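## Task

Lot numbers are printed on the shelf edge beneath each shelf spot, and several spots may carry the same number. Move one cardboard box from a lot 451 spot and one from a lot 434 spot onto the desk so that neither overhangs the desk edge. All other cardboard boxes must stay on their shelves. A lot missing from the storeroom is skipped. The robot must not topple or finish leaning, or the task fails.

## Robot and tools

ROBOT. A simulated Hello Robot Stretch 3 with one arm. It has a two-wheel base 0.33 m long and 0.34 m wide with a rounded back. The base pivots about a point between the drive wheels, 0.05 m behind its front edge. A lift carriage rides a vertical mast, and a telescoping arm reaches out to the robot's right. To shift the gripper forward or back, drive the base; it cannot slide sideways. With the arm in and the wrist folded, a turn sweeps a 0.28 m radius. An unfolded, level wrist reaches beyond that.

FRAMES. Base frame: origin on the floor midway between the drive wheels, x ahead, y left, z up, in metres. hand_pose is in this frame, at the point where the closed fingertips meet. With all wrist joints at zero, its x axis points up, y back toward the mast, z toward the rear. The odometry frame is the base frame at scene start. base_odometry only counts wheel rotation, so slip looks like travel. Heading is in rad (-3.142 to 3.142, left positive).

move. One action per call. An action holds "base", "joints" or both, plus optional "speeds", "pace", "contact_limits"; or only {"servos": "reboot"}, which re-enables servos that shut off. A call with no action just reports state and images, including the scene number.
- base: an object with exactly one key. translate_m is a relative drive in metres, forward positive, -3 to 3. rotate_rad is a relative turn in radians, left positive, -6.4 to 6.4. Both are offsets from the base position in the latest reported state, or from where it is when the command arrives if a move was still running.
- joints: an object keyed by joint name; each value is an absolute target. lift_m 0 to 1.1 m; arm_m 0 to 0.52 m of extension; wrist_yaw_rad -1.345 to 4.42 (0 along the arm, positive toward the front); wrist_pitch_rad -1.57 to 0.451 (0 level, negative tips fingers down); wrist_roll_rad -2.911 to 2.918 (0 fingers side by side); gripper_m -0.089 to 0.179 (larger is wider; the real fingertip gap is about 0.007 m less when nearly shut, 0.025 m less when wide); head_pan_rad -3.953 to 1.73 (0 ahead, positive left, -1.57 along the arm); head_tilt_rad -1.53 to 0.419 (negative down). Done tolerance: 0.004 for lift, arm, gripper; 0.02 yaw and roll; 0.05 pitch; 0.1 head.
- pace: "default" or "max". Top speeds default/max: translate 0.12/0.30 m/s, rotate 0.76/1.90 rad/s, lift 0.11/0.15 m/s, arm 0.14/0.40 m/s. speeds: per-key top speed instead, capped at max. The base is limited to 0.10 m/s and 0.63 rad/s unless lift_m < 0.30, arm_m < 0.03 and wrist_yaw_rad > 2.54.
- contact_limits: arm_m is a motor_effort percent (1 to 100) that ends the motion (effort reads negative when retracting). lift_m takes {"down": n, "up": n}, 1 to 100, extra force beyond free motion; below about 12 it may trip with nothing touched; defaults are about 32-47 down, 21-36 up. translate_m or rotate_rad take a wheel effort threshold and apply only in an action that also commands that base motion. Each wheel then stops separately and goes slack, which can turn the robot.
- cameras: list of head_camera, nav_camera, wrist_camera or all; [] for none; omitted means all only for a no-action call.
- blocking: true (default) waits until everything rests; false returns within about 0.5 s while motion continues. A later move replaces only the targets it names.
Actions last at most 15 s; moves time out at 14 s. An unknown key makes the call invalid, but later calls still run. An out-of-range value is refused, and then later move, wait and finished_scene calls in that reply are skipped; an unrequested stop has the same effect.

wait: seconds 0 to 10; returns state, early once running moves settle. stop: brakes everything still moving; braked parts hold and may keep pressing. zoom_image: camera plus region [x0, y0, x1, y1] in pixels of that camera's newest full image, at most 504 by 504; only cameras in the latest images. finished_scene: scene = the current scene's number; irreversible; call nothing after it in that reply. Its result gives the next task. The first scene is practice and may be skipped.

RESULTS. "move" reads done or the worst status. Statuses: moving, done, off_target (resting short of target, maybe still pushing), stopped, contact_stop (that joint goes slack), time_out, torque_fault. on_its_own describes uncommanded behaviour; "held at" is a target, not a reading. motor_effort is percent, positive toward higher values, with peak in brackets; positive wheel effort pushes forward; wrist pitch maxes near 45, roll near 72. lidar_m: 12 sectors of 30 degrees, first straight ahead, then counter-clockwise (4th left, 7th behind, 10th right), measured at 0.17 m height, 0.15 to 12 m; "-" means nothing or too close. wrist_depth_mm and head_depth_mm: 7x7 grids of median depth (45-1000 and 280-4000 mm). base_tilt in degrees, forward and right positive, bias up to about 4. If turned_by_wheels and turned_by_imu differ by over 0.15 rad, believe the IMU. "pictures" lists image order; images may lag the state slightly. Rotate head_camera images 90 degrees clockwise and nav_camera 90 degrees counter-clockwise to view upright. Calibration: K in pixels; T_world_to_cam maps base-frame points into the camera frame.

CAUTIONS. Before folding (wrist_yaw_rad 3.0) or unfolding, put lift_m at 0.32-0.95, pitch -0.4, roll near 0; once folded, lift may drop to 0.25. With yaw below -0.4 keep pitch at -0.5 or lower. Wrist, head and base (without a limit) have no contact stop; long pushing causes torque_fault, cleared with reboot. Pushing into something rigid with the gripper above about 0.45 m, or driving while holding or hooking something fixed, can tip the robot; if it leans, back off. To grip, command gripper_m below object width; to release, at least 0.05 above it. Readings do not confirm a grasp. Avoid drops, slams, hard hits and letting go of moving objects. Loose objects may get bumped occasionally. The world keeps running while you think.

Each tool is called after "Emit:" by a JSON object that holds its "api" and its "payload".

## Session

Emit:
{"api": "move", "payload": {}}

Scene clock: 0.00 s.
base_odometry: x=+0.000 y=+0.000 heading=+0.000
turned_by_wheels: +0.000
turned_by_imu: +0.000
base_tilt: forward=-0.3 right=-1.3
lidar_m: 0.73 0.73 0.85 1.53 2.66 1.26 1.01 1.11 1.82 1.63 1.40 0.83
head_depth_mm: 802 792 784 776 768 761 757 / 774 765 758 751 744 737 730 / 748 740 734 728 721 715 708 / 724 715 710 705 699 694 687 / 702 695 689 684 679 672 667 / 681 673 667 664 658 652 648 / 661 655 652 644 640 634 631
base_status: not commanded
joint_positions: lift_m=+0.374 arm_m=+0.001 wrist_yaw_rad=+3.009 wrist_pitch_rad=-0.462 wrist_roll_rad=+0.000 gripper_m=+0.037 head_pan_rad=+0.000 head_tilt_rad=-0.003
joint_status: not commanded
measured_speeds: all 0
motor_effort: left_wheel=-0.4 right_wheel=+0.1 lift_m=+22.4 arm_m=-2.9 wrist_yaw_rad=-1.0 wrist_pitch_rad=+1.9 wrist_roll_rad=-0.1 gripper_m=+0.3 head_pan_rad=+1.2 head_tilt_rad=+6.7
hand_pose: x=+0.0076 y=+0.0712 z=+0.3774 quat_wxyz=(+0.207, +0.697, +0.116, +0.676) (m; base frame)
wrist_depth_mm: - 138 - - - 859 - / - 151 - - - 975 - / - 167 922 - - 937 - / 840 775 203 821 806 791 762 / 698 671 212 657 648 671 666 / 590 599 126 579 128 582 578 / 522 546 287 355 507 509 509
pictures: head_camera (sideways), nav_camera (sideways), wrist_camera
camera_calibration:
head_camera: T_world_to_cam=[[0.049258, -0.0462949, -0.997713, 1.31416], [0.0559933, 0.997482, -0.0435198, 0.0560066], [0.997215, -0.0537216, 0.0517262, -0.117899], [0, 0, 0, 1]] pos_world=[0.0497012, -0.00136013, 1.31969]
nav_camera: T_world_to_cam=[[-0.0233498, 0.0170467, 0.999582, -1.25828], [0.00969844, -0.999804, 0.017277, 0.0275711], [0.99968, 0.0100978, 0.0231799, -0.0831342], [0, 0, 0, 1]] pos_world=[0.0534596, 0.0498547, 1.25921]
wrist_camera: T_world_to_cam=[[0.994963, -0.0965217, -0.0270514, 0.016197], [-0.0806635, -0.610724, -0.787724, 0.37395], [0.0595115, 0.785938, -0.615434, 0.342021], [0, 0, 0, 1]] pos_world=[-0.00630544, -0.0388635, 0.505499]

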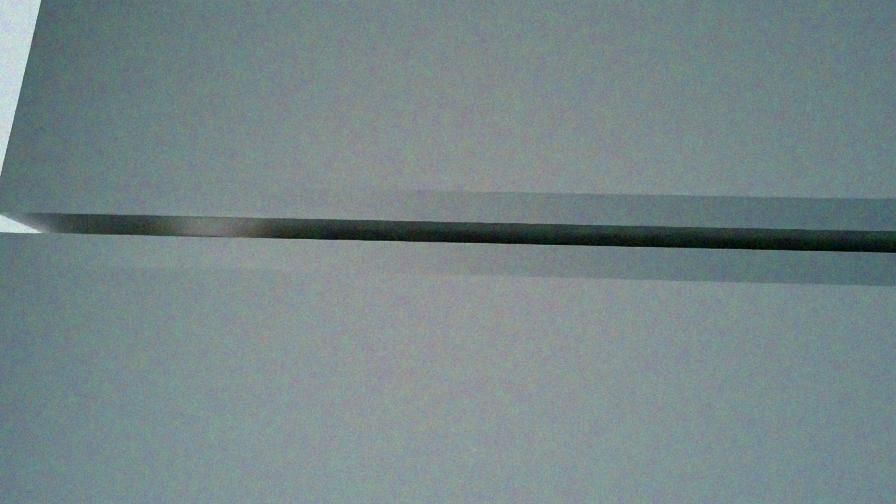

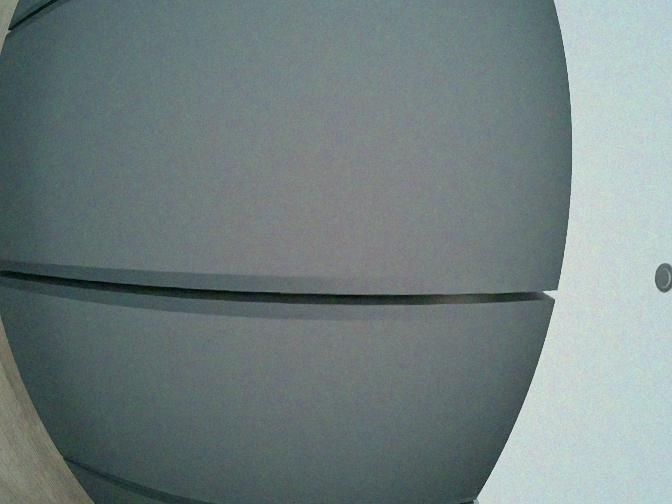

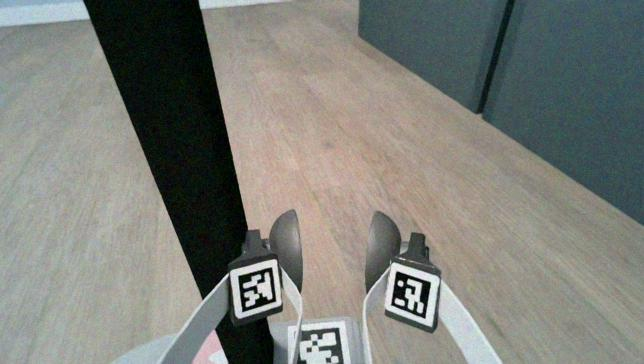

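Look around.

Emit:
{"api": "move", "payload": {"joints": {"head_pan_rad":1.3,"head_tilt_rad":-0.3}, "pace": "max", "cameras": ["nav_camera"]}}

Emit:
{"api": "move", "payload": {"joints": {"head_pan_rad":-1.4}, "pace": "max", "cameras": ["nav_camera"]}}

Emit:
{"api": "move", "payload": {"joints": {"head_pan_rad":-3.0}, "pace": "max", "cameras": ["nav_camera","head_camera"]}}

Scene clock: 6.80 s.
move: done
base_odometry: x=+0.000 y=+0.000 heading=+0.000
turned_by_wheels: +0.000
turned_by_imu: +0.000
base_tilt: forward=-0.2 right=-1.1
lidar_m: 0.73 0.72 0.85 1.53 2.66 1.26 1.01 1.11 1.81 1.62 1.39 0.83
head_depth_mm: 859 881 887 905 925 951 973 / 968 992 1015 1043 1070 1106 1148 / 1130 1159 1202 1235 1275 1308 1356 / 1347 1401 1457 1503 1564 1629 1540 / 2445 2581 2678 2836 2661 1898 1528 / 2358 2458 2541 2687 2758 1968 1525 / 2243 2331 2467 2523 2601 1956 1525
base_status: not commanded
joint_positions: lift_m=+0.374 arm_m=+0.001 wrist_yaw_rad=+3.009 wrist_pitch_rad=-0.462 wrist_roll_rad=+0.000 gripper_m=+0.037 head_pan_rad=+1.335 head_tilt_rad=-0.300
joint_status: all done
measured_speeds: all 0
motor_effort: left_wheel=-0.2(0.8) right_wheel=+0.0(1.1) lift_m=+23.1(23.9) arm_m=-9.2(10.1) wrist_yaw_rad=-0.1(1.5) wrist_pitch_rad=+1.9(2.0) wrist_roll_rad=+0.1(0.3) gripper_m=+0.6(0.9) head_pan_rad=-2.8(5.7) head_tilt_rad=-3.7(8.0)
hand_pose: x=+0.0076 y=+0.0712 z=+0.3774 quat_wxyz=(+0.207, +0.697, +0.116, +0.676) (m; base frame)
wrist_depth_mm: - 139 - - - 871 - / - 150 - - - 995 - / - 167 924 - - 944 - / 835 767 204 815 804 793 762 / 703 683 211 663 655 670 660 / 599 599 126 568 129 582 576 / 535 540 286 355 500 514 508
pictures: nav_camera (sideways)
camera_calibration:
nav_camera: T_world_to_cam=[[0.0464221, 0.266504, 0.962715, -1.21032], [0.975562, -0.2193, 0.0136662, 0.0264188], [0.214765, 0.938554, -0.270172, 0.303574], [0, 0, 0, 1]] pos_world=[-0.0347848, 0.0434285, 1.24685]

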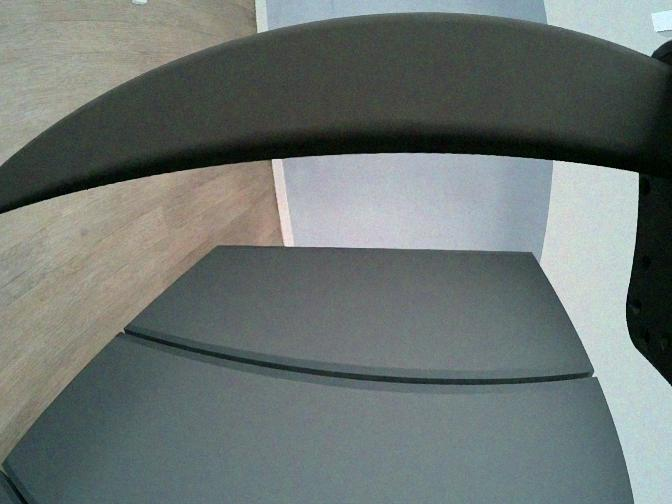

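Scene clock: 9.27 s.
move: done
base_odometry: x=+0.000 y=+0.000 heading=+0.000
turned_by_wheels: +0.000
turned_by_imu: +0.000
base_tilt: forward=-0.3 right=-1.3
lidar_m: 0.72 0.72 0.85 1.53 2.66 1.26 1.01 1.12 1.81 1.62 1.39 0.83
head_depth_mm: 1788 1920 2046 2134 2227 1916 1562 / 1675 1911 2032 2098 2185 1899 1548 / 1551 1872 1972 2054 2163 1886 1536 / 1590 1831 1900 1700 1780 1824 1550 / 1718 1854 1948 2057 2104 1882 1530 / 1610 1822 1932 2044 2084 1857 1522 / 1634 1821 1923 2024 2068 1871 1526
base_status: not commanded
joint_positions: lift_m=+0.374 arm_m=+0.001 wrist_yaw_rad=+3.009 wrist_pitch_rad=-0.462 wrist_roll_rad=+0.000 gripper_m=+0.037 head_pan_rad=-1.408 head_tilt_rad=-0.300
joint_status: all done
measured_speeds: translate_m=+0.000 rotate_rad=+0.000 lift_m=+0.000 arm_m=+0.000 wrist_yaw_rad=+0.000 wrist_pitch_rad=+0.000 wrist_roll_rad=+0.000 head_pan_rad=+0.024 head_tilt_rad=+0.000
motor_effort: left_wheel=+0.0(0.8) right_wheel=+0.9(1.1) lift_m=+23.9(23.9) arm_m=-12.8(13.3) wrist_yaw_rad=+0.1(1.6) wrist_pitch_rad=+1.9(2.1) wrist_roll_rad=-0.1(0.3) gripper_m=+0.3(1.1) head_pan_rad=+2.8(5.0) head_tilt_rad=-2.7(3.7)
hand_pose: x=+0.0076 y=+0.0712 z=+0.3774 quat_wxyz=(+0.207, +0.697, +0.116, +0.676) (m; base frame)
wrist_depth_mm: - 138 - - - 859 - / - 150 - - - 969 - / - 167 921 - - 946 - / 848 759 204 809 797 799 769 / 694 674 211 663 658 671 664 / 601 599 126 572 129 570 576 / 528 542 288 355 508 511 506
pictures: nav_camera (sideways)
camera_calibration:
nav_camera: T_world_to_cam=[[0.0606154, -0.264158, 0.962573, -1.21015], [-0.984289, -0.176036, 0.0136733, 0.0383497], [0.165836, -0.948278, -0.270679, 0.304471], [0, 0, 0, 1]] pos_world=[0.0606087, -0.0241969, 1.24675]

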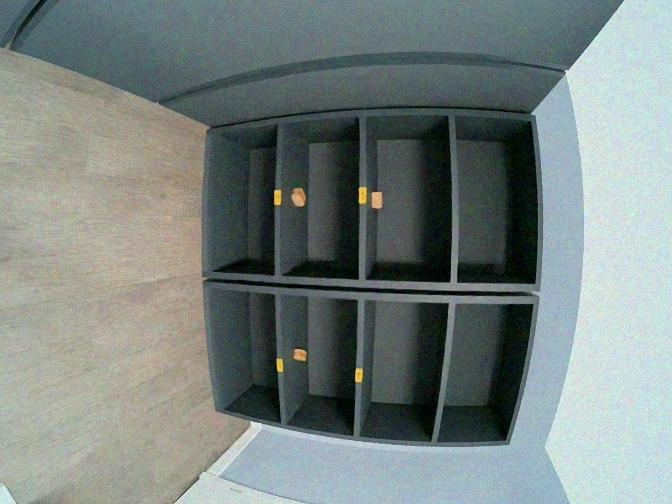

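Scene clock: 11.33 s.
move: done
base_odometry: x=+0.000 y=+0.000 heading=+0.000
turned_by_wheels: +0.000
turned_by_imu: +0.000
base_tilt: forward=-0.4 right=-1.3
lidar_m: 0.72 0.73 0.85 1.53 2.66 1.26 1.01 1.11 1.82 1.63 1.39 0.83
head_depth_mm: 1415 1479 1558 1644 1356 1016 1559 / 1397 1461 1540 1617 1344 1014 1508 / 1378 1446 1507 1587 1329 1006 1489 / 1357 1420 1500 1574 1319 951 1535 / 1348 1393 1480 1553 1299 951 1481 / 1330 1397 1458 1541 1486 943 1525 / 1314 1376 1439 1508 1578 1681 1522
base_status: not commanded
joint_positions: lift_m=+0.374 arm_m=+0.001 wrist_yaw_rad=+3.009 wrist_pitch_rad=-0.462 wrist_roll_rad=+0.000 gripper_m=+0.037 head_pan_rad=-3.008 head_tilt_rad=-0.300
joint_status: all done
measured_speeds: translate_m=+0.000 rotate_rad=+0.000 lift_m=+0.000 arm_m=+0.000 wrist_yaw_rad=+0.000 wrist_pitch_rad=+0.000 wrist_roll_rad=+0.000 head_pan_rad=+0.024 head_tilt_rad=+0.000
motor_effort: left_wheel=+0.1(0.7) right_wheel=+0.3(1.1) lift_m=+23.2(23.8) arm_m=-12.9(13.7) wrist_yaw_rad=-0.9(1.8) wrist_pitch_rad=+1.9(2.0) wrist_roll_rad=+0.0(0.2) gripper_m=+0.4(0.9) head_pan_rad=+3.3(5.0) head_tilt_rad=-2.2(3.7)
hand_pose: x=+0.0076 y=+0.0712 z=+0.3774 quat_wxyz=(+0.207, +0.697, +0.116, +0.676) (m; base frame)
wrist_depth_mm: - 138 - - - 865 - / - 150 - - - 972 - / - 167 916 - - 939 - / 841 768 203 810 808 787 767 / 702 675 211 667 651 674 671 / 597 599 126 576 129 584 570 / 524 537 287 354 502 509 504
pictures: head_camera (sideways), nav_camera (sideways)
camera_calibration:
head_camera: T_world_to_cam=[[0.236773, 0.0784075, -0.968396, 1.27446], [0.0920667, -0.994064, -0.0579754, 0.0745585], [-0.967193, -0.0754301, -0.242586, 0.277172], [0, 0, 0, 1]] pos_world=[-0.0405424, -0.00490425, 1.30574]
nav_camera: T_world_to_cam=[[-0.265815, -0.0528392, 0.962575, -1.20816], [-0.147081, 0.98903, 0.0136748, 0.0333026], [-0.952738, -0.137942, -0.270671, 0.311305], [0, 0, 0, 1]] pos_world=[-0.0196564, -0.0538333, 1.24675]

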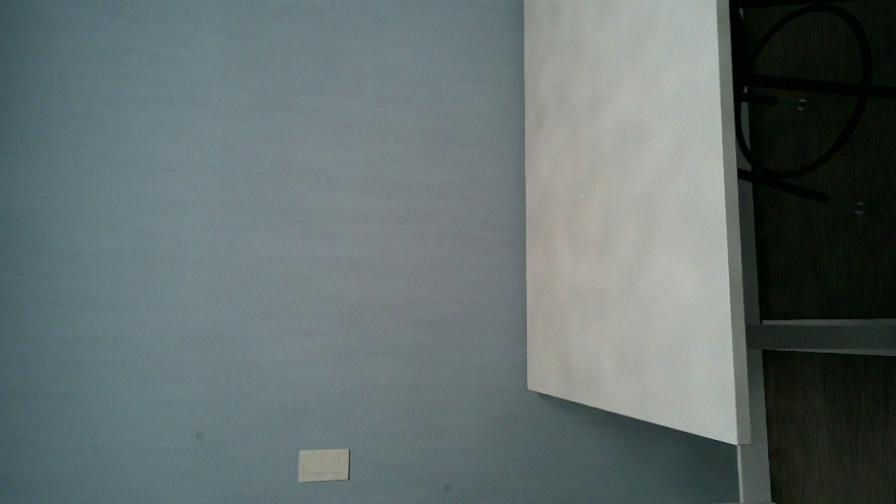

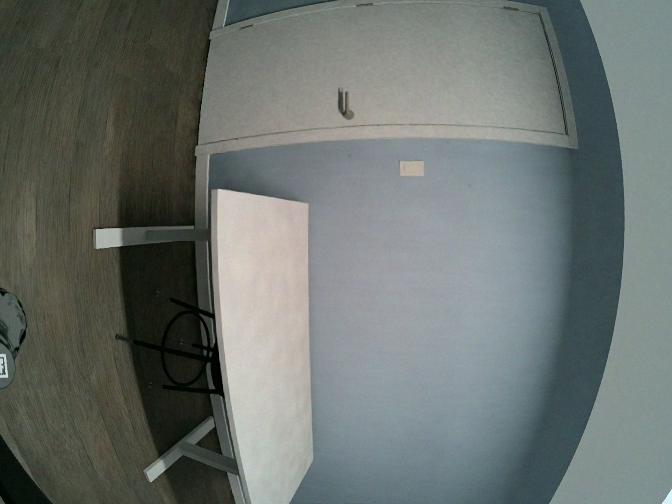

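Emit:
{"api": "move", "payload": {"joints": {"head_pan_rad":-1.4,"head_tilt_rad":-0.4}, "pace": "max", "cameras": ["head_camera","nav_camera"]}}

Emit:
{"api": "move", "payload": {"joints": {"head_pan_rad":-3.9,"head_tilt_rad":-0.3}, "pace": "max", "cameras": ["nav_camera"]}}

Emit:
{"api": "move", "payload": {"joints": {"head_pan_rad":-1.4,"head_tilt_rad":-0.4}, "pace": "max", "cameras": ["head_camera"]}}

Scene clock: 24.37 s.
move: done
base_odometry: x=+0.000 y=+0.000 heading=+0.000
turned_by_wheels: +0.000
turned_by_imu: +0.000
base_tilt: forward=-0.3 right=-1.2
lidar_m: 0.72 0.72 0.85 1.53 2.66 1.26 1.01 1.11 1.82 1.62 1.39 0.83
head_depth_mm: 1787 1868 1991 2123 2200 1797 1420 / 1779 1885 1980 2109 2192 1798 1424 / 1481 1485 1831 2094 2079 1787 1407 / 1733 1829 1826 1916 1953 1761 1403 / 1749 1849 1924 2051 2138 1754 1387 / 1729 1835 1920 2036 2126 1756 1391 / 1716 1819 1930 2035 2052 1744 1389
base_status: not commanded
joint_positions: lift_m=+0.374 arm_m=+0.001 wrist_yaw_rad=+3.009 wrist_pitch_rad=-0.462 wrist_roll_rad=+0.000 gripper_m=+0.037 head_pan_rad=-1.392 head_tilt_rad=-0.401
joint_status: all done
measured_speeds: translate_m=+0.000 rotate_rad=+0.000 lift_m=+0.000 arm_m=+0.000 wrist_yaw_rad=+0.000 wrist_pitch_rad=+0.000 wrist_roll_rad=+0.000 head_pan_rad=-0.024 head_tilt_rad=+0.000
motor_effort: left_wheel=-0.3(0.8) right_wheel=+1.0(1.2) lift_m=+23.3(24.0) arm_m=-12.7(13.4) wrist_yaw_rad=+0.0(1.5) wrist_pitch_rad=+1.9(2.0) wrist_roll_rad=+0.0(0.4) gripper_m=+0.3(1.0) head_pan_rad=-2.9(5.6) head_tilt_rad=-2.6(6.5)
hand_pose: x=+0.0076 y=+0.0712 z=+0.3774 quat_wxyz=(+0.207, +0.697, +0.116, +0.676) (m; base frame)
wrist_depth_mm: - 139 - - - 862 - / - 150 - - - 967 - / - 167 935 - - 933 - / 842 771 203 806 810 789 767 / 703 668 212 665 659 672 667 / 600 603 126 569 129 584 577 / 532 543 289 353 499 507 512
pictures: head_camera (sideways), nav_camera (sideways)
camera_calibration:
head_camera: T_world_to_cam=[[-0.106322, 0.327647, -0.938799, 1.23785], [0.987727, 0.143445, -0.0617994, 0.0740893], [0.114418, -0.933847, -0.338877, 0.395966], [0, 0, 0, 1]] pos_world=[0.013125, -0.0464357, 1.30086]
nav_camera: T_world_to_cam=[[0.08198, -0.357193, 0.930426, -1.16839], [-0.981031, -0.193469, 0.0121657, 0.0402762], [0.175663, -0.913774, -0.366278, 0.428839], [0, 0, 0, 1]] pos_world=[0.0599654, -0.0176852, 1.24368]

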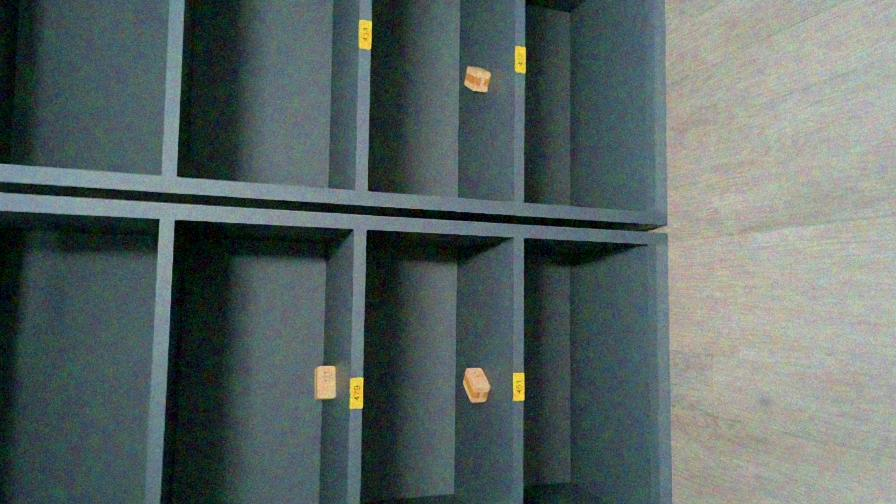

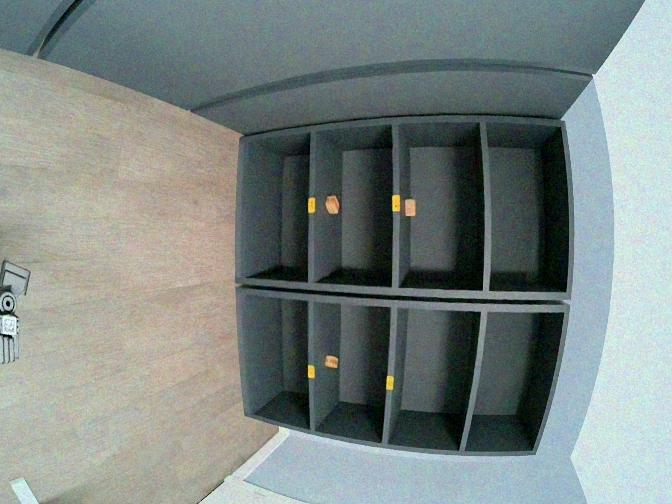

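Scene clock: 26.80 s.
move: done
base_odometry: x=+0.000 y=+0.000 heading=+0.000
turned_by_wheels: +0.000
turned_by_imu: +0.000
base_tilt: forward=-0.2 right=-1.2
lidar_m: 0.72 0.73 0.85 1.53 2.66 1.26 1.01 1.11 1.81 1.62 1.39 0.83
head_depth_mm: - - - - - - - / 2483 2533 - - - - - / 2580 2679 2764 2886 2917 2021 1544 / 2530 2710 2832 2995 2714 2012 1540 / 2203 2305 2403 2531 1615 1989 1534 / 1923 1998 2093 2150 1375 1828 1529 / 1726 1789 1854 1883 1279 1824 1520
base_status: not commanded
joint_positions: lift_m=+0.374 arm_m=+0.001 wrist_yaw_rad=+3.009 wrist_pitch_rad=-0.462 wrist_roll_rad=+0.000 gripper_m=+0.037 head_pan_rad=-3.908 head_tilt_rad=-0.300
joint_status: all done
measured_speeds: translate_m=+0.000 rotate_rad=+0.000 lift_m=+0.000 arm_m=+0.000 wrist_yaw_rad=+0.000 wrist_pitch_rad=+0.000 wrist_roll_rad=+0.000 head_pan_rad=+0.024 head_tilt_rad=+0.000
motor_effort: left_wheel=-0.4(0.7) right_wheel=+0.1(1.3) lift_m=+23.6(23.8) arm_m=-12.5(13.2) wrist_yaw_rad=+0.2(1.7) wrist_pitch_rad=+2.0(2.1) wrist_roll_rad=+0.0(0.5) gripper_m=+0.9(1.0) head_pan_rad=+3.4(5.8) head_tilt_rad=+5.8(9.5)
hand_pose: x=+0.0076 y=+0.0712 z=+0.3774 quat_wxyz=(+0.207, +0.697, +0.116, +0.676) (m; base frame)
wrist_depth_mm: - 138 - - - 865 - / - 150 - - - 974 - / - 168 907 - - 956 - / 841 768 204 806 807 790 759 / 700 672 211 667 655 669 670 / 604 591 126 574 128 584 576 / 528 539 287 353 502 518 505
pictures: nav_camera (sideways)
camera_calibration:
nav_camera: T_world_to_cam=[[-0.206587, 0.175278, 0.9626, -1.20854], [0.683222, 0.730082, 0.0136899, 0.0282235], [-0.700378, 0.660498, -0.270579, 0.309686], [0, 0, 0, 1]] pos_world=[-0.0520545, -0.0133226, 1.24675]

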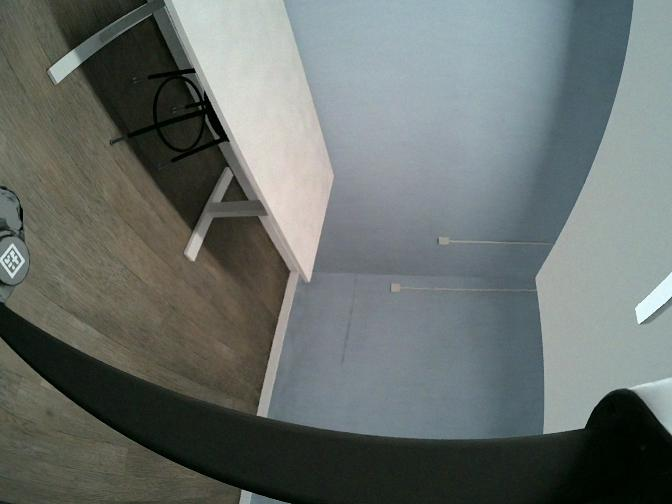

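Scene clock: 29.23 s.
move: done
base_odometry: x=+0.000 y=+0.000 heading=+0.000
turned_by_wheels: +0.000
turned_by_imu: +0.000
base_tilt: forward=-0.4 right=-1.3
lidar_m: 0.72 0.73 0.85 1.53 2.66 1.26 1.01 1.11 1.81 1.63 1.39 0.83
head_depth_mm: 1797 1869 1993 2153 2231 1811 1429 / 1774 1883 1994 2117 2182 1801 1426 / 1472 1487 1856 2076 2072 1785 1417 / 1744 1833 1823 1925 1966 1773 1406 / 1735 1847 1941 2066 2131 1766 1406 / 1728 1831 1912 2025 2112 1746 1395 / 1726 1819 1909 2020 2071 1755 1382
base_status: not commanded
joint_positions: lift_m=+0.374 arm_m=+0.001 wrist_yaw_rad=+3.009 wrist_pitch_rad=-0.462 wrist_roll_rad=+0.000 gripper_m=+0.037 head_pan_rad=-1.392 head_tilt_rad=-0.400
joint_status: all done
measured_speeds: translate_m=+0.000 rotate_rad=+0.000 lift_m=+0.000 arm_m=+0.000 wrist_yaw_rad=+0.000 wrist_pitch_rad=+0.000 wrist_roll_rad=+0.000 head_pan_rad=-0.024 head_tilt_rad=+0.000
motor_effort: left_wheel=-0.3(0.8) right_wheel=+0.4(1.2) lift_m=+23.5(24.2) arm_m=-12.6(13.0) wrist_yaw_rad=+0.3(1.6) wrist_pitch_rad=+1.8(2.0) wrist_roll_rad=-0.1(0.3) gripper_m=+0.0(1.0) head_pan_rad=-3.2(6.2) head_tilt_rad=-4.2(6.5)
hand_pose: x=+0.0076 y=+0.0712 z=+0.3774 quat_wxyz=(+0.207, +0.697, +0.116, +0.676) (m; base frame)
wrist_depth_mm: - 138 - - - 858 - / - 151 - - - 990 - / - 167 937 - - 938 - / 833 765 203 817 796 798 759 / 695 672 211 656 653 665 673 / 601 594 126 569 129 584 574 / 528 538 289 357 505 512 509
pictures: head_camera (sideways)
camera_calibration:
head_camera: T_world_to_cam=[[-0.106114, 0.326362, -0.93927, 1.2385], [0.98775, 0.143286, -0.0618042, 0.0740944], [0.114414, -0.934322, -0.337568, 0.394271], [0, 0, 0, 1]] pos_world=[0.0131257, -0.046441, 1.30096]

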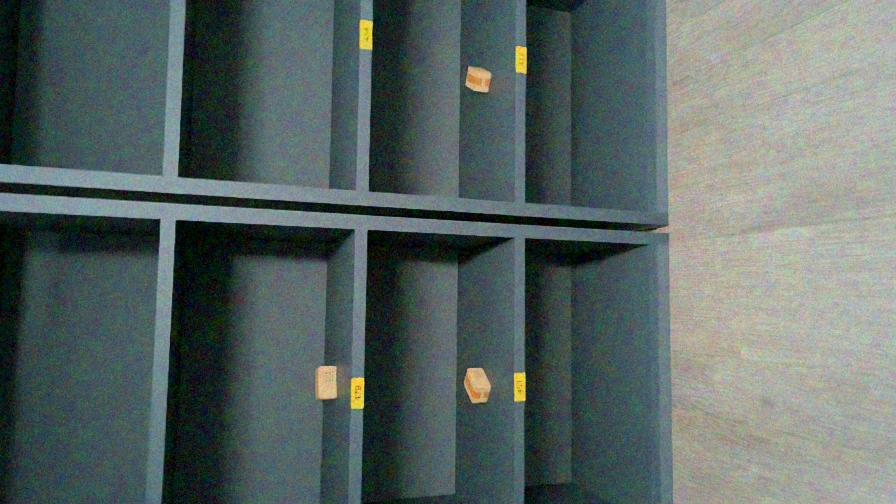

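Emit:
{"api": "zoom_image", "payload": {"camera": "head_camera", "region": [290, 350, 550, 430]}}

Emit:
{"api": "zoom_image", "payload": {"camera": "head_camera", "region": [340, 0, 550, 110]}}

Scaled by 1.938 from the camera's 896x504 image, which has a finer 1280x720 frame.

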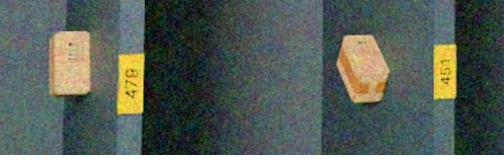

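Scaled by 2.400 from the camera's 896x504 image, which has a finer 1280x720 frame.

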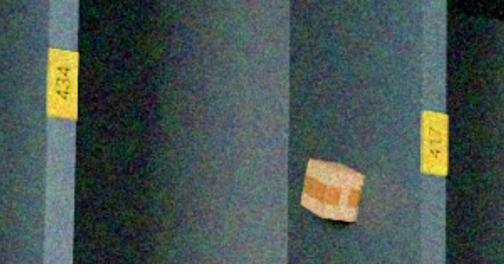

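Emit:
{"api": "move", "payload": {"joints": {"lift_m":0.28}, "base": {"rotate_rad":-1.571}}}

Emit:
{"api": "move", "payload": {"base": {"translate_m":0.75}, "joints": {"head_pan_rad":0}, "pace": "max"}}

Emit:
{"api": "move", "payload": {"base": {"rotate_rad":1.571}, "joints": {"head_pan_rad":-1.4}, "pace": "max"}}

Emit:
{"api": "move", "payload": {"joints": {"lift_m":0.6,"wrist_pitch_rad":-0.4}, "pace": "max"}}

Emit:
{"api": "move", "payload": {"joints": {"wrist_yaw_rad":0.3,"gripper_m":0.17,"head_tilt_rad":-0.5,"head_pan_rad":-1.1}, "cameras": ["head_camera","nav_camera","wrist_camera"]}}

Scene clock: 97.00 s.
move: done
base_odometry: x=+0.000 y=+0.000 heading=-1.571
turned_by_wheels: -1.571
turned_by_imu: -1.545
base_tilt: forward=-0.4 right=-1.1
lidar_m: 1.63 1.37 0.82 0.72 0.73 0.86 1.58 2.67 1.26 1.11 1.56 1.83
head_depth_mm: 1339 1425 1534 1605 1120 1621 1391 / 1331 1423 1508 1591 1110 1630 1383 / 1316 1405 1506 1591 1100 1607 1419 / 1319 1408 1488 1569 1086 1659 1397 / 1299 1391 1480 1555 1079 1343 1386 / 1297 1381 1479 1587 1666 1689 1392 / 1287 1377 1461 1557 1675 1742 1386
base_status: done
joint_positions: lift_m=+0.280 arm_m=+0.001 wrist_yaw_rad=+3.009 wrist_pitch_rad=-0.462 wrist_roll_rad=+0.000 gripper_m=+0.037 head_pan_rad=-1.400 head_tilt_rad=-0.400
joint_status: all done
measured_speeds: all 0
motor_effort: left_wheel=+7.9(12.2) right_wheel=-10.1(13.0) lift_m=+23.5(26.1) arm_m=-12.4(13.7) wrist_yaw_rad=+0.5(1.7) wrist_pitch_rad=+1.9(2.1) wrist_roll_rad=-0.1(0.3) gripper_m=+0.8(1.0) head_pan_rad=-2.8(3.7) head_tilt_rad=-3.0(4.8)
hand_pose: x=+0.0076 y=+0.0711 z=+0.2829 quat_wxyz=(+0.207, +0.697, +0.116, +0.676) (m; base frame)
wrist_depth_mm: - 139 - 766 - - - / - 151 161 804 - 971 - / - 167 181 810 801 797 797 / 673 621 203 662 662 643 644 / 565 560 212 538 534 545 546 / 485 298 126 285 129 478 463 / 261 267 247 258 400 415 418
pictures: none

Scene clock: 100.83 s.
move: done
base_odometry: x=+0.000 y=-0.750 heading=-1.571
turned_by_wheels: +0.000
turned_by_imu: +0.001
base_tilt: forward=-0.2 right=-1.3
lidar_m: 0.89 1.34 1.01 0.89 0.89 1.06 1.93 1.39 1.18 1.38 1.38 1.30
head_depth_mm: 1225 1327 1426 1275 1457 1566 1358 / 1192 1287 1384 1256 1457 1517 1332 / 1163 1257 1343 1231 1438 1511 1331 / 1129 1222 1300 1100 1425 1186 1325 / 750 1102 1249 915 1279 1130 1304 / 736 911 1103 968 1277 1053 1240 / 1049 1137 1210 1045 1355 1114 1305
base_status: done
joint_positions: lift_m=+0.280 arm_m=+0.001 wrist_yaw_rad=+3.009 wrist_pitch_rad=-0.462 wrist_roll_rad=+0.000 gripper_m=+0.037 head_pan_rad=+0.001 head_tilt_rad=-0.400
joint_status: all done
measured_speeds: all 0
motor_effort: left_wheel=-0.8(13.0) right_wheel=+3.1(13.2) lift_m=+25.2(25.4) arm_m=-12.4(13.4) wrist_yaw_rad=+0.6(1.4) wrist_pitch_rad=+2.0(2.1) wrist_roll_rad=+0.0(0.4) gripper_m=+0.1(0.9) head_pan_rad=-2.6(4.7) head_tilt_rad=-2.3(3.7)
hand_pose: x=+0.0076 y=+0.0711 z=+0.2828 quat_wxyz=(+0.208, +0.697, +0.116, +0.676) (m; base frame)
wrist_depth_mm: - 139 - - - - - / - 151 162 - - - 907 / 797 167 746 813 806 787 770 / 683 630 204 660 655 655 651 / 570 561 211 537 529 545 542 / 491 297 126 286 129 468 473 / 262 268 247 258 398 416 414
pictures: none

Scene clock: 102.97 s.
move: done
base_odometry: x=+0.000 y=-0.750 heading=+0.000
turned_by_wheels: +1.571
turned_by_imu: +1.540
base_tilt: forward=-0.3 right=-1.2
lidar_m: 0.89 0.89 1.04 1.86 1.68 1.18 1.38 1.38 1.30 0.89 1.34 1.01
head_depth_mm: 1148 1240 1327 1158 1468 1212 1348 / 1138 1223 1310 1142 1455 1201 1333 / 1134 1213 1298 1123 1440 1198 1335 / 742 795 854 923 1048 1100 1286 / 1092 1172 1268 988 1352 1133 1282 / 1098 1187 1252 1066 1405 1169 1313 / 1082 1171 1241 1048 1398 1120 1310
base_status: done
joint_positions: lift_m=+0.280 arm_m=+0.001 wrist_yaw_rad=+3.009 wrist_pitch_rad=-0.462 wrist_roll_rad=+0.000 gripper_m=+0.037 head_pan_rad=-1.407 head_tilt_rad=-0.400
joint_status: all done
measured_speeds: all 0
motor_effort: left_wheel=-6.4(15.2) right_wheel=+8.9(14.4) lift_m=+25.9(26.4) arm_m=-12.8(13.8) wrist_yaw_rad=-1.2(1.9) wrist_pitch_rad=+2.1(2.1) wrist_roll_rad=-0.1(0.3) gripper_m=+0.0(1.1) head_pan_rad=+3.5(5.4) head_tilt_rad=-1.8(3.6)
hand_pose: x=+0.0076 y=+0.0711 z=+0.2828 quat_wxyz=(+0.208, +0.697, +0.116, +0.676) (m; base frame)
wrist_depth_mm: - 138 - - - - - / - 150 - - - - 829 / 850 167 752 809 800 796 779 / 682 628 203 656 656 652 646 / 567 564 211 538 527 550 534 / 481 297 126 285 129 475 469 / 263 266 246 257 399 417 411
pictures: none

Scene clock: 105.90 s.
move: done
base_odometry: x=+0.000 y=-0.750 heading=+0.000
turned_by_wheels: +0.000
turned_by_imu: +0.000
base_tilt: forward=-0.2 right=-1.2
lidar_m: 0.89 0.89 1.04 1.86 1.68 1.17 1.38 1.38 1.30 0.89 1.34 1.01
head_depth_mm: 1147 1230 1318 1155 1471 1209 1345 / 1137 1220 1303 1133 1460 1203 1346 / 1118 1212 1303 1117 1442 1196 1329 / 744 789 848 921 1002 1104 1255 / 1104 1181 1262 991 1355 1131 1277 / 1093 1179 1264 1067 1412 1171 1312 / 1084 1170 1252 1052 1399 1117 1311
base_status: not commanded
joint_positions: lift_m=+0.600 arm_m=+0.001 wrist_yaw_rad=+3.009 wrist_pitch_rad=-0.419 wrist_roll_rad=+0.000 gripper_m=+0.037 head_pan_rad=-1.400 head_tilt_rad=-0.400
joint_status: all done
measured_speeds: all 0
motor_effort: left_wheel=-5.8(6.6) right_wheel=+8.8(9.8) lift_m=+28.0(33.7) arm_m=-11.5(13.1) wrist_yaw_rad=-0.3(1.3) wrist_pitch_rad=+3.1(6.2) wrist_roll_rad=-0.3(0.3) gripper_m=+0.4(0.9) head_pan_rad=+3.6(4.0) head_tilt_rad=-1.3(2.5)
hand_pose: x=+0.0083 y=+0.0768 z=+0.6125 quat_wxyz=(+0.193, +0.699, +0.101, +0.681) (m; base frame)
wrist_depth_mm: - 137 - - - - - / - 148 - - - - - / - 164 - - - - - / - 188 207 - - - 981 / - - 203 - - - - / 905 880 129 850 129 874 867 / 782 768 267 768 748 757 766
pictures: none

Scene clock: 108.27 s.
move: done
base_odometry: x=+0.000 y=-0.750 heading=+0.000
turned_by_wheels: +0.000
turned_by_imu: +0.000
base_tilt: forward=-0.5 right=-1.2
lidar_m: 0.89 0.89 1.04 1.85 1.68 1.18 1.38 1.38 1.30 0.89 1.34 1.01
head_depth_mm: 713 758 828 911 1210 1444 1245 / 860 1162 1059 935 1023 1149 1249 / 889 1195 1257 1426 1237 1432 1275 / 920 1227 1256 1463 1227 1509 1303 / 958 1259 1131 1482 1268 1486 1297 / 1001 1292 1210 1526 1319 1494 1288 / 1055 1316 1190 1487 1317 1488 1295
base_status: not commanded
joint_positions: lift_m=+0.600 arm_m=+0.001 wrist_yaw_rad=+0.303 wrist_pitch_rad=-0.419 wrist_roll_rad=+0.000 gripper_m=+0.170 head_pan_rad=-1.097 head_tilt_rad=-0.500
joint_status: all done
measured_speeds: all 0
motor_effort: left_wheel=-5.8(6.4) right_wheel=+9.0(9.7) lift_m=+23.1(27.9) arm_m=-10.5(11.8) wrist_yaw_rad=-1.7(7.9) wrist_pitch_rad=+3.0(3.2) wrist_roll_rad=-0.2(0.3) gripper_m=+0.4(84.5) head_pan_rad=-2.9(4.5) head_tilt_rad=-4.2(7.3)
hand_pose: x=+0.0454 y=-0.3596 z=+0.6124 quat_wxyz=(+0.706, +0.250, -0.661, -0.041) (m; base frame)
wrist_depth_mm: - - - - - - - / - - - 669 - - - / - - - - - - - / - - - - - - - / - 147 - - 900 - - / 123 141 881 892 880 834 138 / 116 758 776 766 767 742 106
pictures: head_camera (sideways), nav_camera (sideways), wrist_camera
camera_calibration:
head_camera: T_world_to_cam=[[-0.238383, 0.363778, -0.900466, 1.18866], [0.900706, 0.429552, -0.0649123, 0.078659], [0.363183, -0.82653, -0.430054, 0.51309], [0, 0, 0, 1]] pos_world=[0.0261628, -0.042114, 1.29611]
nav_camera: T_world_to_cam=[[0.223172, -0.398263, 0.889708, -1.11605], [-0.882137, -0.470876, 0.010493, 0.0418761], [0.414763, -0.787187, -0.456409, 0.544755], [0, 0, 0, 1]] pos_world=[0.0600677, 0.00405954, 1.24115]
wrist_camera: T_world_to_cam=[[-0.942461, -0.333343, -0.0254943, -0.0548026], [-0.174321, 0.555062, -0.813338, 0.7382], [0.285271, -0.762095, -0.581232, 0.235117], [0, 0, 0, 1]] pos_world=[0.00996195, -0.248833, 0.735667]

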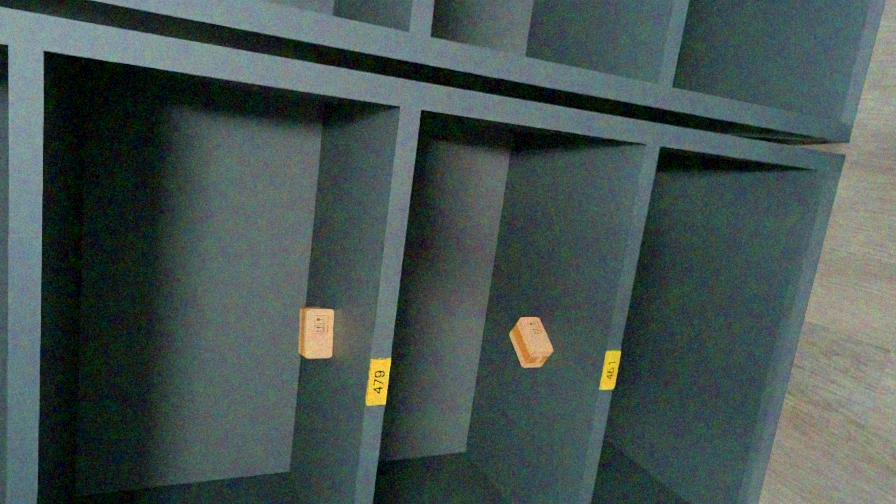

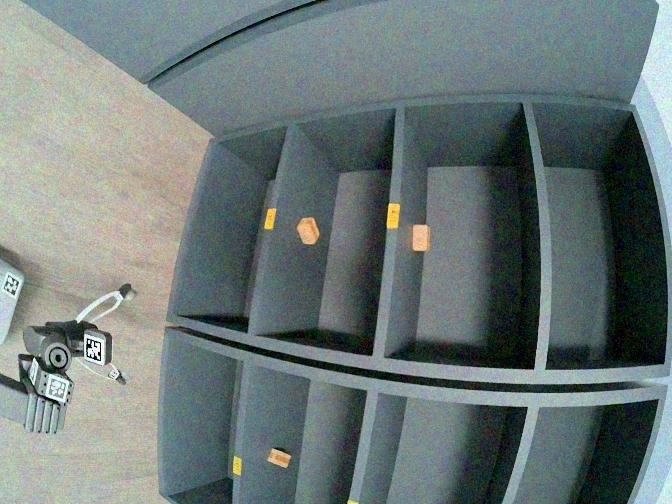

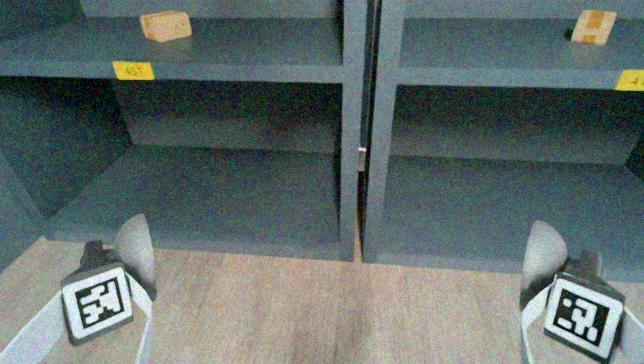

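Emit:
{"api": "move", "payload": {"base": {"rotate_rad":-0.367}}}

Emit:
{"api": "move", "payload": {"base": {"translate_m":0.58}}}

Emit:
{"api": "move", "payload": {"base": {"rotate_rad":0.367}, "joints": {"lift_m":0.72,"wrist_yaw_rad":0.1,"head_pan_rad":-1.4}, "cameras": ["head_camera","wrist_camera"]}}

Scene clock: 128.43 s.
move: done
base_odometry: x=+0.000 y=-0.750 heading=-0.367
turned_by_wheels: -0.367
turned_by_imu: -0.361
base_tilt: forward=-0.2 right=-1.2
lidar_m: 0.94 0.89 0.90 1.17 3.37 1.38 1.18 1.38 1.40 1.30 0.89 1.27
head_depth_mm: 1018 1269 1327 1527 1311 1538 1319 / 1062 1246 1299 1497 1252 1531 1318 / 1094 1228 1280 1478 1236 1518 1314 / 742 1182 1038 1437 1180 1465 1298 / 733 806 922 977 1078 1216 1269 / 1002 1168 1212 1397 1212 1454 1261 / 1045 1151 1183 1372 1208 1434 1243
base_status: done
joint_positions: lift_m=+0.600 arm_m=+0.001 wrist_yaw_rad=+0.303 wrist_pitch_rad=-0.419 wrist_roll_rad=+0.000 gripper_m=+0.170 head_pan_rad=-1.100 head_tilt_rad=-0.500
joint_status: not commanded
measured_speeds: all 0
motor_effort: left_wheel=+7.6(12.1) right_wheel=-10.8(14.1) lift_m=+24.7(25.2) arm_m=-9.2(9.6) wrist_yaw_rad=-2.4(4.2) wrist_pitch_rad=+3.1(3.2) wrist_roll_rad=+0.1(0.3) gripper_m=+0.7(1.0) head_pan_rad=-3.0(3.9) head_tilt_rad=-3.9(4.7)
hand_pose: x=+0.0453 y=-0.3597 z=+0.6124 quat_wxyz=(+0.706, +0.250, -0.661, -0.041) (m; base frame)
wrist_depth_mm: - - - - - - - / - 668 - - - - - / - - - - - - - / - - - - - - - / - 146 901 - - - - / - 140 868 874 886 851 874 / 116 756 772 774 764 750 106
pictures: none

Scene clock: 135.37 s.
move: done
base_odometry: x=+0.542 y=-0.958 heading=-0.367
turned_by_wheels: +0.000
turned_by_imu: +0.000
base_tilt: forward=-0.3 right=-1.2
lidar_m: 0.44 0.41 0.42 0.54 1.24 1.92 1.75 1.85 1.53 0.75 1.02 0.64
head_depth_mm: 827 933 979 741 1004 934 979 / 858 928 1007 731 1168 959 1180 / 847 918 986 722 1182 953 1172 / 838 905 974 714 1164 949 1137 / 823 891 957 707 1143 928 1133 / 814 879 944 698 1123 937 830 / 802 869 927 692 1112 932 827
base_status: done
joint_positions: lift_m=+0.600 arm_m=+0.001 wrist_yaw_rad=+0.303 wrist_pitch_rad=-0.419 wrist_roll_rad=+0.000 gripper_m=+0.170 head_pan_rad=-1.100 head_tilt_rad=-0.500
joint_status: not commanded
measured_speeds: all 0
motor_effort: left_wheel=+6.4(11.8) right_wheel=+3.0(9.9) lift_m=+30.5(31.5) arm_m=-10.2(10.7) wrist_yaw_rad=-1.6(4.2) wrist_pitch_rad=+3.0(3.2) wrist_roll_rad=+0.1(0.3) gripper_m=+0.7(1.2) head_pan_rad=-2.4(3.5) head_tilt_rad=-3.1(4.7)
hand_pose: x=+0.0453 y=-0.3597 z=+0.6124 quat_wxyz=(+0.706, +0.250, -0.661, -0.041) (m; base frame)
wrist_depth_mm: - - - - 790 - 425 / - 492 530 - - 497 - / - - - - - 489 - / - - - - - 558 - / - 143 - - - 590 - / - 124 - - - 134 138 / - - - - 737 739 106
pictures: none

Scene clock: 137.30 s.
move: done
base_odometry: x=+0.542 y=-0.958 heading=+0.000
turned_by_wheels: +0.367
turned_by_imu: +0.361
base_tilt: forward=-0.2 right=-1.3
lidar_m: 0.41 0.41 0.49 0.87 3.60 1.76 1.85 1.53 0.75 1.01 0.67 0.47
head_depth_mm: 828 925 997 740 1106 969 1058 / 845 920 989 733 1191 959 1155 / 841 909 980 724 1177 955 1150 / 833 902 970 717 1165 943 1141 / 827 893 963 709 1149 940 836 / 819 886 951 699 1139 940 1128 / 815 873 938 693 1121 931 827
base_status: done
joint_positions: lift_m=+0.720 arm_m=+0.001 wrist_yaw_rad=+0.103 wrist_pitch_rad=-0.419 wrist_roll_rad=+0.000 gripper_m=+0.170 head_pan_rad=-1.406 head_tilt_rad=-0.500
joint_status: all done
measured_speeds: all 0
motor_effort: left_wheel=-8.7(12.1) right_wheel=+9.8(12.8) lift_m=+31.6(33.9) arm_m=-11.1(11.9) wrist_yaw_rad=-3.2(6.2) wrist_pitch_rad=+3.0(3.1) wrist_roll_rad=-0.3(0.4) gripper_m=+0.3(1.1) head_pan_rad=+3.6(3.9) head_tilt_rad=-2.1(3.7)
hand_pose: x=+0.0015 y=-0.3687 z=+0.7325 quat_wxyz=(+0.699, +0.183, -0.683, -0.112) (m; base frame)
wrist_depth_mm: - - - - - - - / - - - - - - - / - - - 590 - 684 - / - - - - - - - / - 143 - - - - 485 / - 124 - - - 134 - / - - - - - 795 106
pictures: head_camera (sideways), wrist_camera
camera_calibration:
head_camera: T_world_to_cam=[[-0.116794, 0.418938, -0.900472, 1.18795], [0.988574, 0.136031, -0.0649335, 0.0781565], [0.0952888, -0.897768, -0.430039, 0.514661], [0, 0, 0, 1]] pos_world=[0.01244, -0.0462631, 1.29611]
wrist_camera: T_world_to_cam=[[-0.989946, -0.139131, -0.0254687, -0.0244614], [-0.0603839, 0.578544, -0.813413, 0.841697], [0.127906, -0.803697, -0.581129, 0.29536], [0, 0, 0, 1]] pos_world=[-0.0111687, -0.252982, 0.855667]

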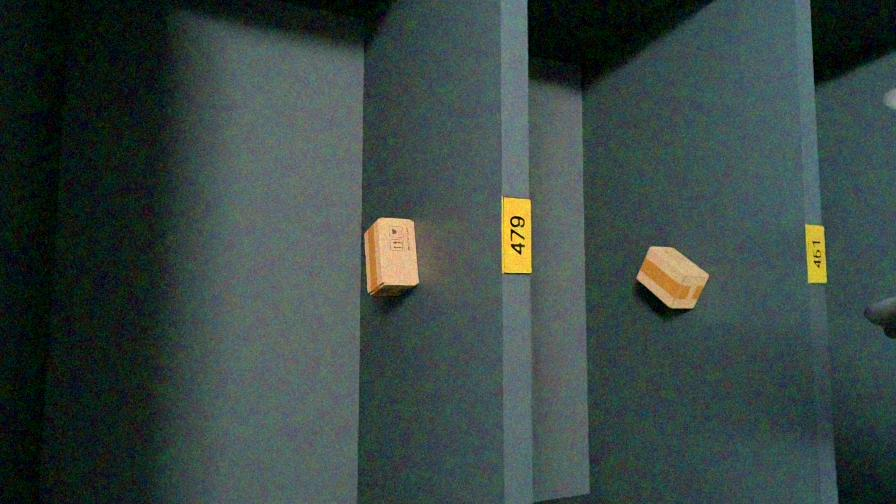

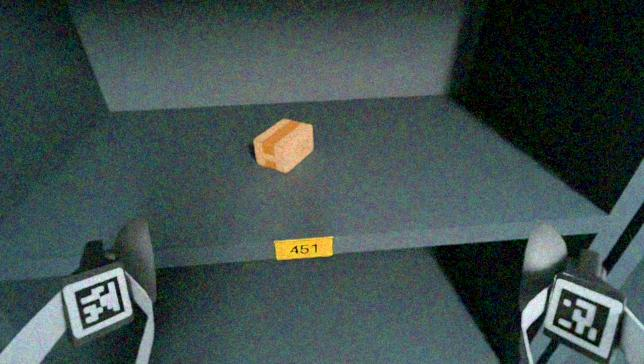

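Emit:
{"api": "move", "payload": {"base": {"translate_m":0.215}, "joints": {"wrist_pitch_rad":-0.65}}}

Emit:
{"api": "move", "payload": {"joints": {"wrist_yaw_rad":-0.52,"arm_m":0.3}, "cameras": ["head_camera","wrist_camera"]}}

Scene clock: 171.93 s.
move: done
base_odometry: x=+0.757 y=-0.958 heading=+0.000
turned_by_wheels: +0.000
turned_by_imu: +0.000
base_tilt: forward=-0.4 right=-1.3
lidar_m: 0.21 0.21 0.24 0.43 3.74 1.96 2.06 1.71 0.86 0.97 0.40 0.24
head_depth_mm: 806 876 958 738 1113 965 827 / 801 867 945 728 1106 927 825 / 796 862 940 723 1099 926 821 / 792 852 930 714 1088 951 816 / 782 844 921 707 1083 941 807 / 768 821 890 699 722 879 766 / 526 525 526 527 561 649 730
base_status: done
joint_positions: lift_m=+0.720 arm_m=+0.001 wrist_yaw_rad=+0.103 wrist_pitch_rad=-0.659 wrist_roll_rad=+0.000 gripper_m=+0.170 head_pan_rad=-1.400 head_tilt_rad=-0.500
joint_status: all done
measured_speeds: all 0
motor_effort: left_wheel=+5.9(8.4) right_wheel=+4.3(15.1) lift_m=+24.6(31.3) arm_m=-12.2(13.4) wrist_yaw_rad=-1.8(4.5) wrist_pitch_rad=+1.3(4.3) wrist_roll_rad=+0.1(0.3) gripper_m=+0.7(1.0) head_pan_rad=+3.8(4.3) head_tilt_rad=-1.4(3.1)
hand_pose: x=-0.0023 y=-0.3324 z=+0.6827 quat_wxyz=(+0.680, +0.263, -0.656, -0.194) (m; base frame)
wrist_depth_mm: - - - - 493 - - / - - - - - - - / - - - - - - - / 370 - - - - 962 - / 363 143 - - - - - / 122 124 - - - - 743 / 116 123 771 777 777 754 106
pictures: none

Scene clock: 175.37 s.
move: done
base_odometry: x=+0.757 y=-0.958 heading=+0.000
turned_by_wheels: +0.000
turned_by_imu: +0.000
base_tilt: forward=-0.4 right=-1.2
lidar_m: 0.21 0.21 0.24 0.43 3.75 1.95 2.06 1.71 0.86 0.97 0.40 0.24
head_depth_mm: 807 873 956 737 1118 477 384 / 802 864 945 728 584 489 784 / 794 858 938 722 1098 520 796 / 788 854 930 716 1088 946 815 / 784 846 919 703 1080 941 808 / 771 818 890 700 724 883 766 / 527 525 525 527 561 649 728
base_status: not commanded
joint_positions: lift_m=+0.720 arm_m=+0.300 wrist_yaw_rad=-0.517 wrist_pitch_rad=-0.660 wrist_roll_rad=+0.000 gripper_m=+0.170 head_pan_rad=-1.400 head_tilt_rad=-0.500
joint_status: all done
measured_speeds: all 0
motor_effort: left_wheel=+5.4(6.2) right_wheel=+5.1(5.6) lift_m=+25.3(25.7) arm_m=+13.2(15.5) wrist_yaw_rad=-3.9(6.9) wrist_pitch_rad=+1.4(1.5) wrist_roll_rad=+0.0(0.3) gripper_m=+0.5(1.2) head_pan_rad=+3.1(3.9) head_tilt_rad=-1.7(2.9)
hand_pose: x=-0.1143 y=-0.6080 z=+0.6826 quat_wxyz=(+0.588, +0.051, -0.705, -0.393) (m; base frame)
wrist_depth_mm: - - - - - - - / - - - - - - - / - - - - - - - / - - 324 - - - - / - 143 306 - 327 323 937 / 123 141 311 308 305 312 838 / 274 277 282 279 288 759 106
pictures: head_camera (sideways), wrist_camera
camera_calibration:
head_camera: T_world_to_cam=[[-0.119121, 0.418274, -0.900476, 1.18795], [0.987797, 0.14158, -0.0649075, 0.0780717], [0.100341, -0.897219, -0.430035, 0.51468], [0, 0, 0, 1]] pos_world=[0.0127467, -0.0461595, 1.29611]
wrist_camera: T_world_to_cam=[[-0.883031, 0.468116, -0.0335145, 0.213259], [0.374619, 0.660042, -0.651157, 0.921177], [-0.282696, -0.587547, -0.758203, 0.294167], [0, 0, 0, 1]] pos_world=[-0.0736158, -0.535009, 0.830016]

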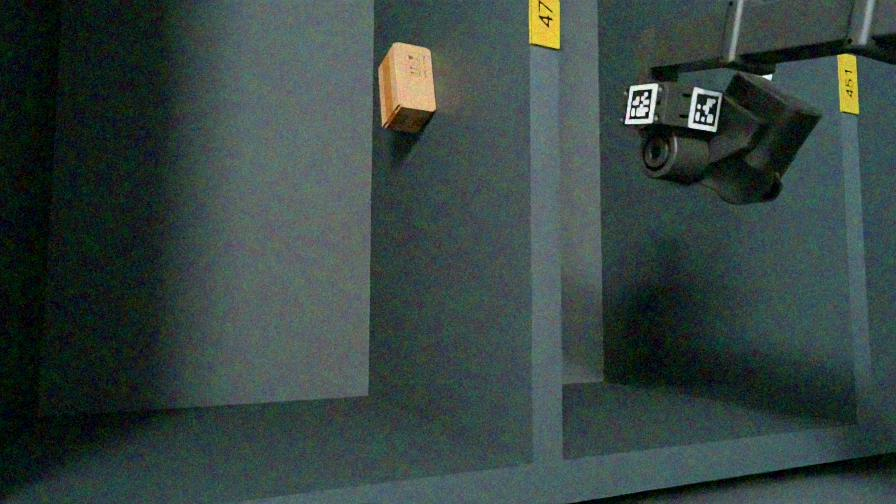

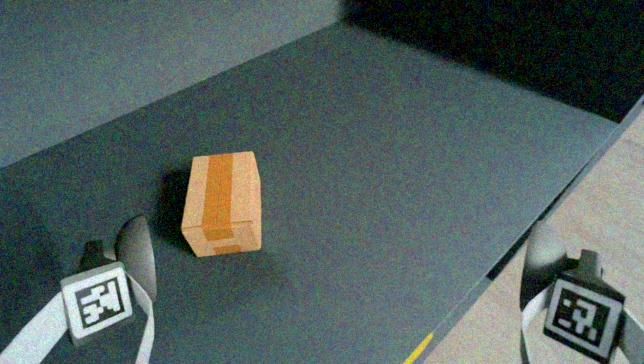

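Emit:
{"api": "move", "payload": {"base": {"translate_m":0.04}, "joints": {"arm_m":0.41}, "cameras": ["wrist_camera"]}}

Emit:
{"api": "move", "payload": {"joints": {"lift_m":0.625}, "contact_limits": {"lift_m":{"down":15}}, "cameras": ["wrist_camera"]}}

Scene clock: 192.87 s.
move: done
base_odometry: x=+0.796 y=-0.958 heading=+0.000
turned_by_wheels: +0.000
turned_by_imu: +0.000
base_tilt: forward=-0.3 right=-1.2
lidar_m: 0.17 0.17 0.20 0.35 3.76 1.99 2.10 1.74 0.90 0.96 0.33 0.19
head_depth_mm: 799 865 946 739 589 474 381 / 793 859 939 730 581 874 823 / 787 848 930 722 600 896 816 / 779 846 919 712 1086 945 793 / 775 839 911 703 1082 941 790 / 677 676 676 622 572 691 733 / 394 420 458 511 568 618 651
base_status: done
joint_positions: lift_m=+0.720 arm_m=+0.410 wrist_yaw_rad=-0.517 wrist_pitch_rad=-0.660 wrist_roll_rad=+0.000 gripper_m=+0.170 head_pan_rad=-1.400 head_tilt_rad=-0.500
joint_status: all done
measured_speeds: all 0
motor_effort: left_wheel=+6.2(10.4) right_wheel=+4.9(9.1) lift_m=+28.6(28.6) arm_m=+13.3(15.0) wrist_yaw_rad=-2.3(5.0) wrist_pitch_rad=+1.4(1.5) wrist_roll_rad=+0.1(0.3) gripper_m=+0.6(1.1) head_pan_rad=+2.9(3.7) head_tilt_rad=-1.2(2.1)
hand_pose: x=-0.1143 y=-0.7180 z=+0.6826 quat_wxyz=(+0.588, +0.051, -0.705, -0.393) (m; base frame)
wrist_depth_mm: 280 319 - - 570 - - / 300 332 - 525 - - - / 320 - - - - - - / 338 - - - - - - / - 144 - 285 326 324 325 / 123 141 310 261 306 299 300 / 274 278 282 268 278 271 106
pictures: wrist_camera
camera_calibration:
wrist_camera: T_world_to_cam=[[-0.882942, 0.468285, -0.0335014, 0.264856], [0.374747, 0.659995, -0.651131, 0.993739], [-0.282804, -0.587466, -0.758226, 0.2296], [0, 0, 0, 1]] pos_world=[-0.0736157, -0.645009, 0.830016]

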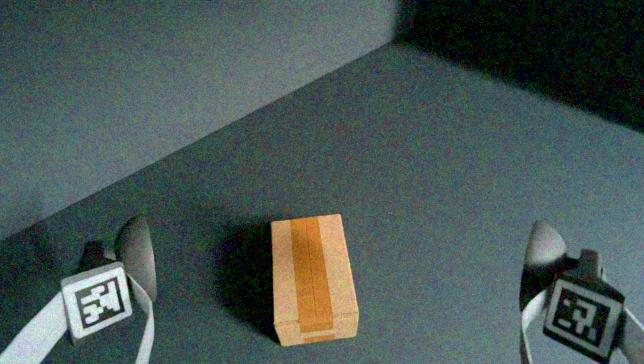

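Scene clock: 194.57 s.
move: done
base_odometry: x=+0.796 y=-0.958 heading=+0.000
turned_by_wheels: +0.000
turned_by_imu: +0.000
base_tilt: forward=-0.3 right=-1.2
lidar_m: 0.17 0.17 0.20 0.35 3.74 2.00 2.10 1.74 0.89 0.95 0.33 0.19
head_depth_mm: 801 868 944 739 1112 936 510 / 793 859 935 732 1111 619 803 / 786 852 931 723 1095 662 817 / 781 844 919 716 1089 947 792 / 776 841 911 706 1080 943 790 / 678 676 676 622 569 692 734 / 394 420 459 512 568 616 650
base_status: not commanded
joint_positions: lift_m=+0.625 arm_m=+0.410 wrist_yaw_rad=-0.517 wrist_pitch_rad=-0.660 wrist_roll_rad=+0.000 gripper_m=+0.170 head_pan_rad=-1.400 head_tilt_rad=-0.500
joint_status: all done
measured_speeds: all 0
motor_effort: left_wheel=+6.3(6.5) right_wheel=+5.4(6.4) lift_m=+22.8(26.6) arm_m=+11.8(13.9) wrist_yaw_rad=-4.1(4.5) wrist_pitch_rad=+1.4(1.5) wrist_roll_rad=+0.0(0.4) gripper_m=+0.6(1.0) head_pan_rad=+2.9(3.7) head_tilt_rad=-1.2(1.8)
contact_limits: lift_m down 15 (down: maximum 72; up: maximum 65)
hand_pose: x=-0.1143 y=-0.7180 z=+0.5876 quat_wxyz=(+0.588, +0.051, -0.705, -0.393) (m; base frame)
wrist_depth_mm: 282 318 - - - - - / 301 336 - - - 324 320 / 305 306 305 301 296 294 292 / 269 266 260 197 260 257 255 / 238 236 230 174 230 229 227 / 123 141 206 199 207 201 196 / 185 189 191 189 188 188 106
pictures: wrist_camera
camera_calibration:
wrist_camera: T_world_to_cam=[[-0.882909, 0.468343, -0.0335597, 0.261756], [0.374825, 0.659954, -0.651128, 0.931859], [-0.282803, -0.587466, -0.758226, 0.157568], [0, 0, 0, 1]] pos_world=[-0.0736158, -0.645009, 0.735016]

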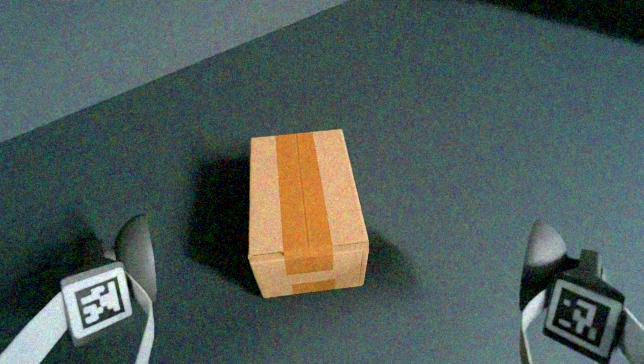

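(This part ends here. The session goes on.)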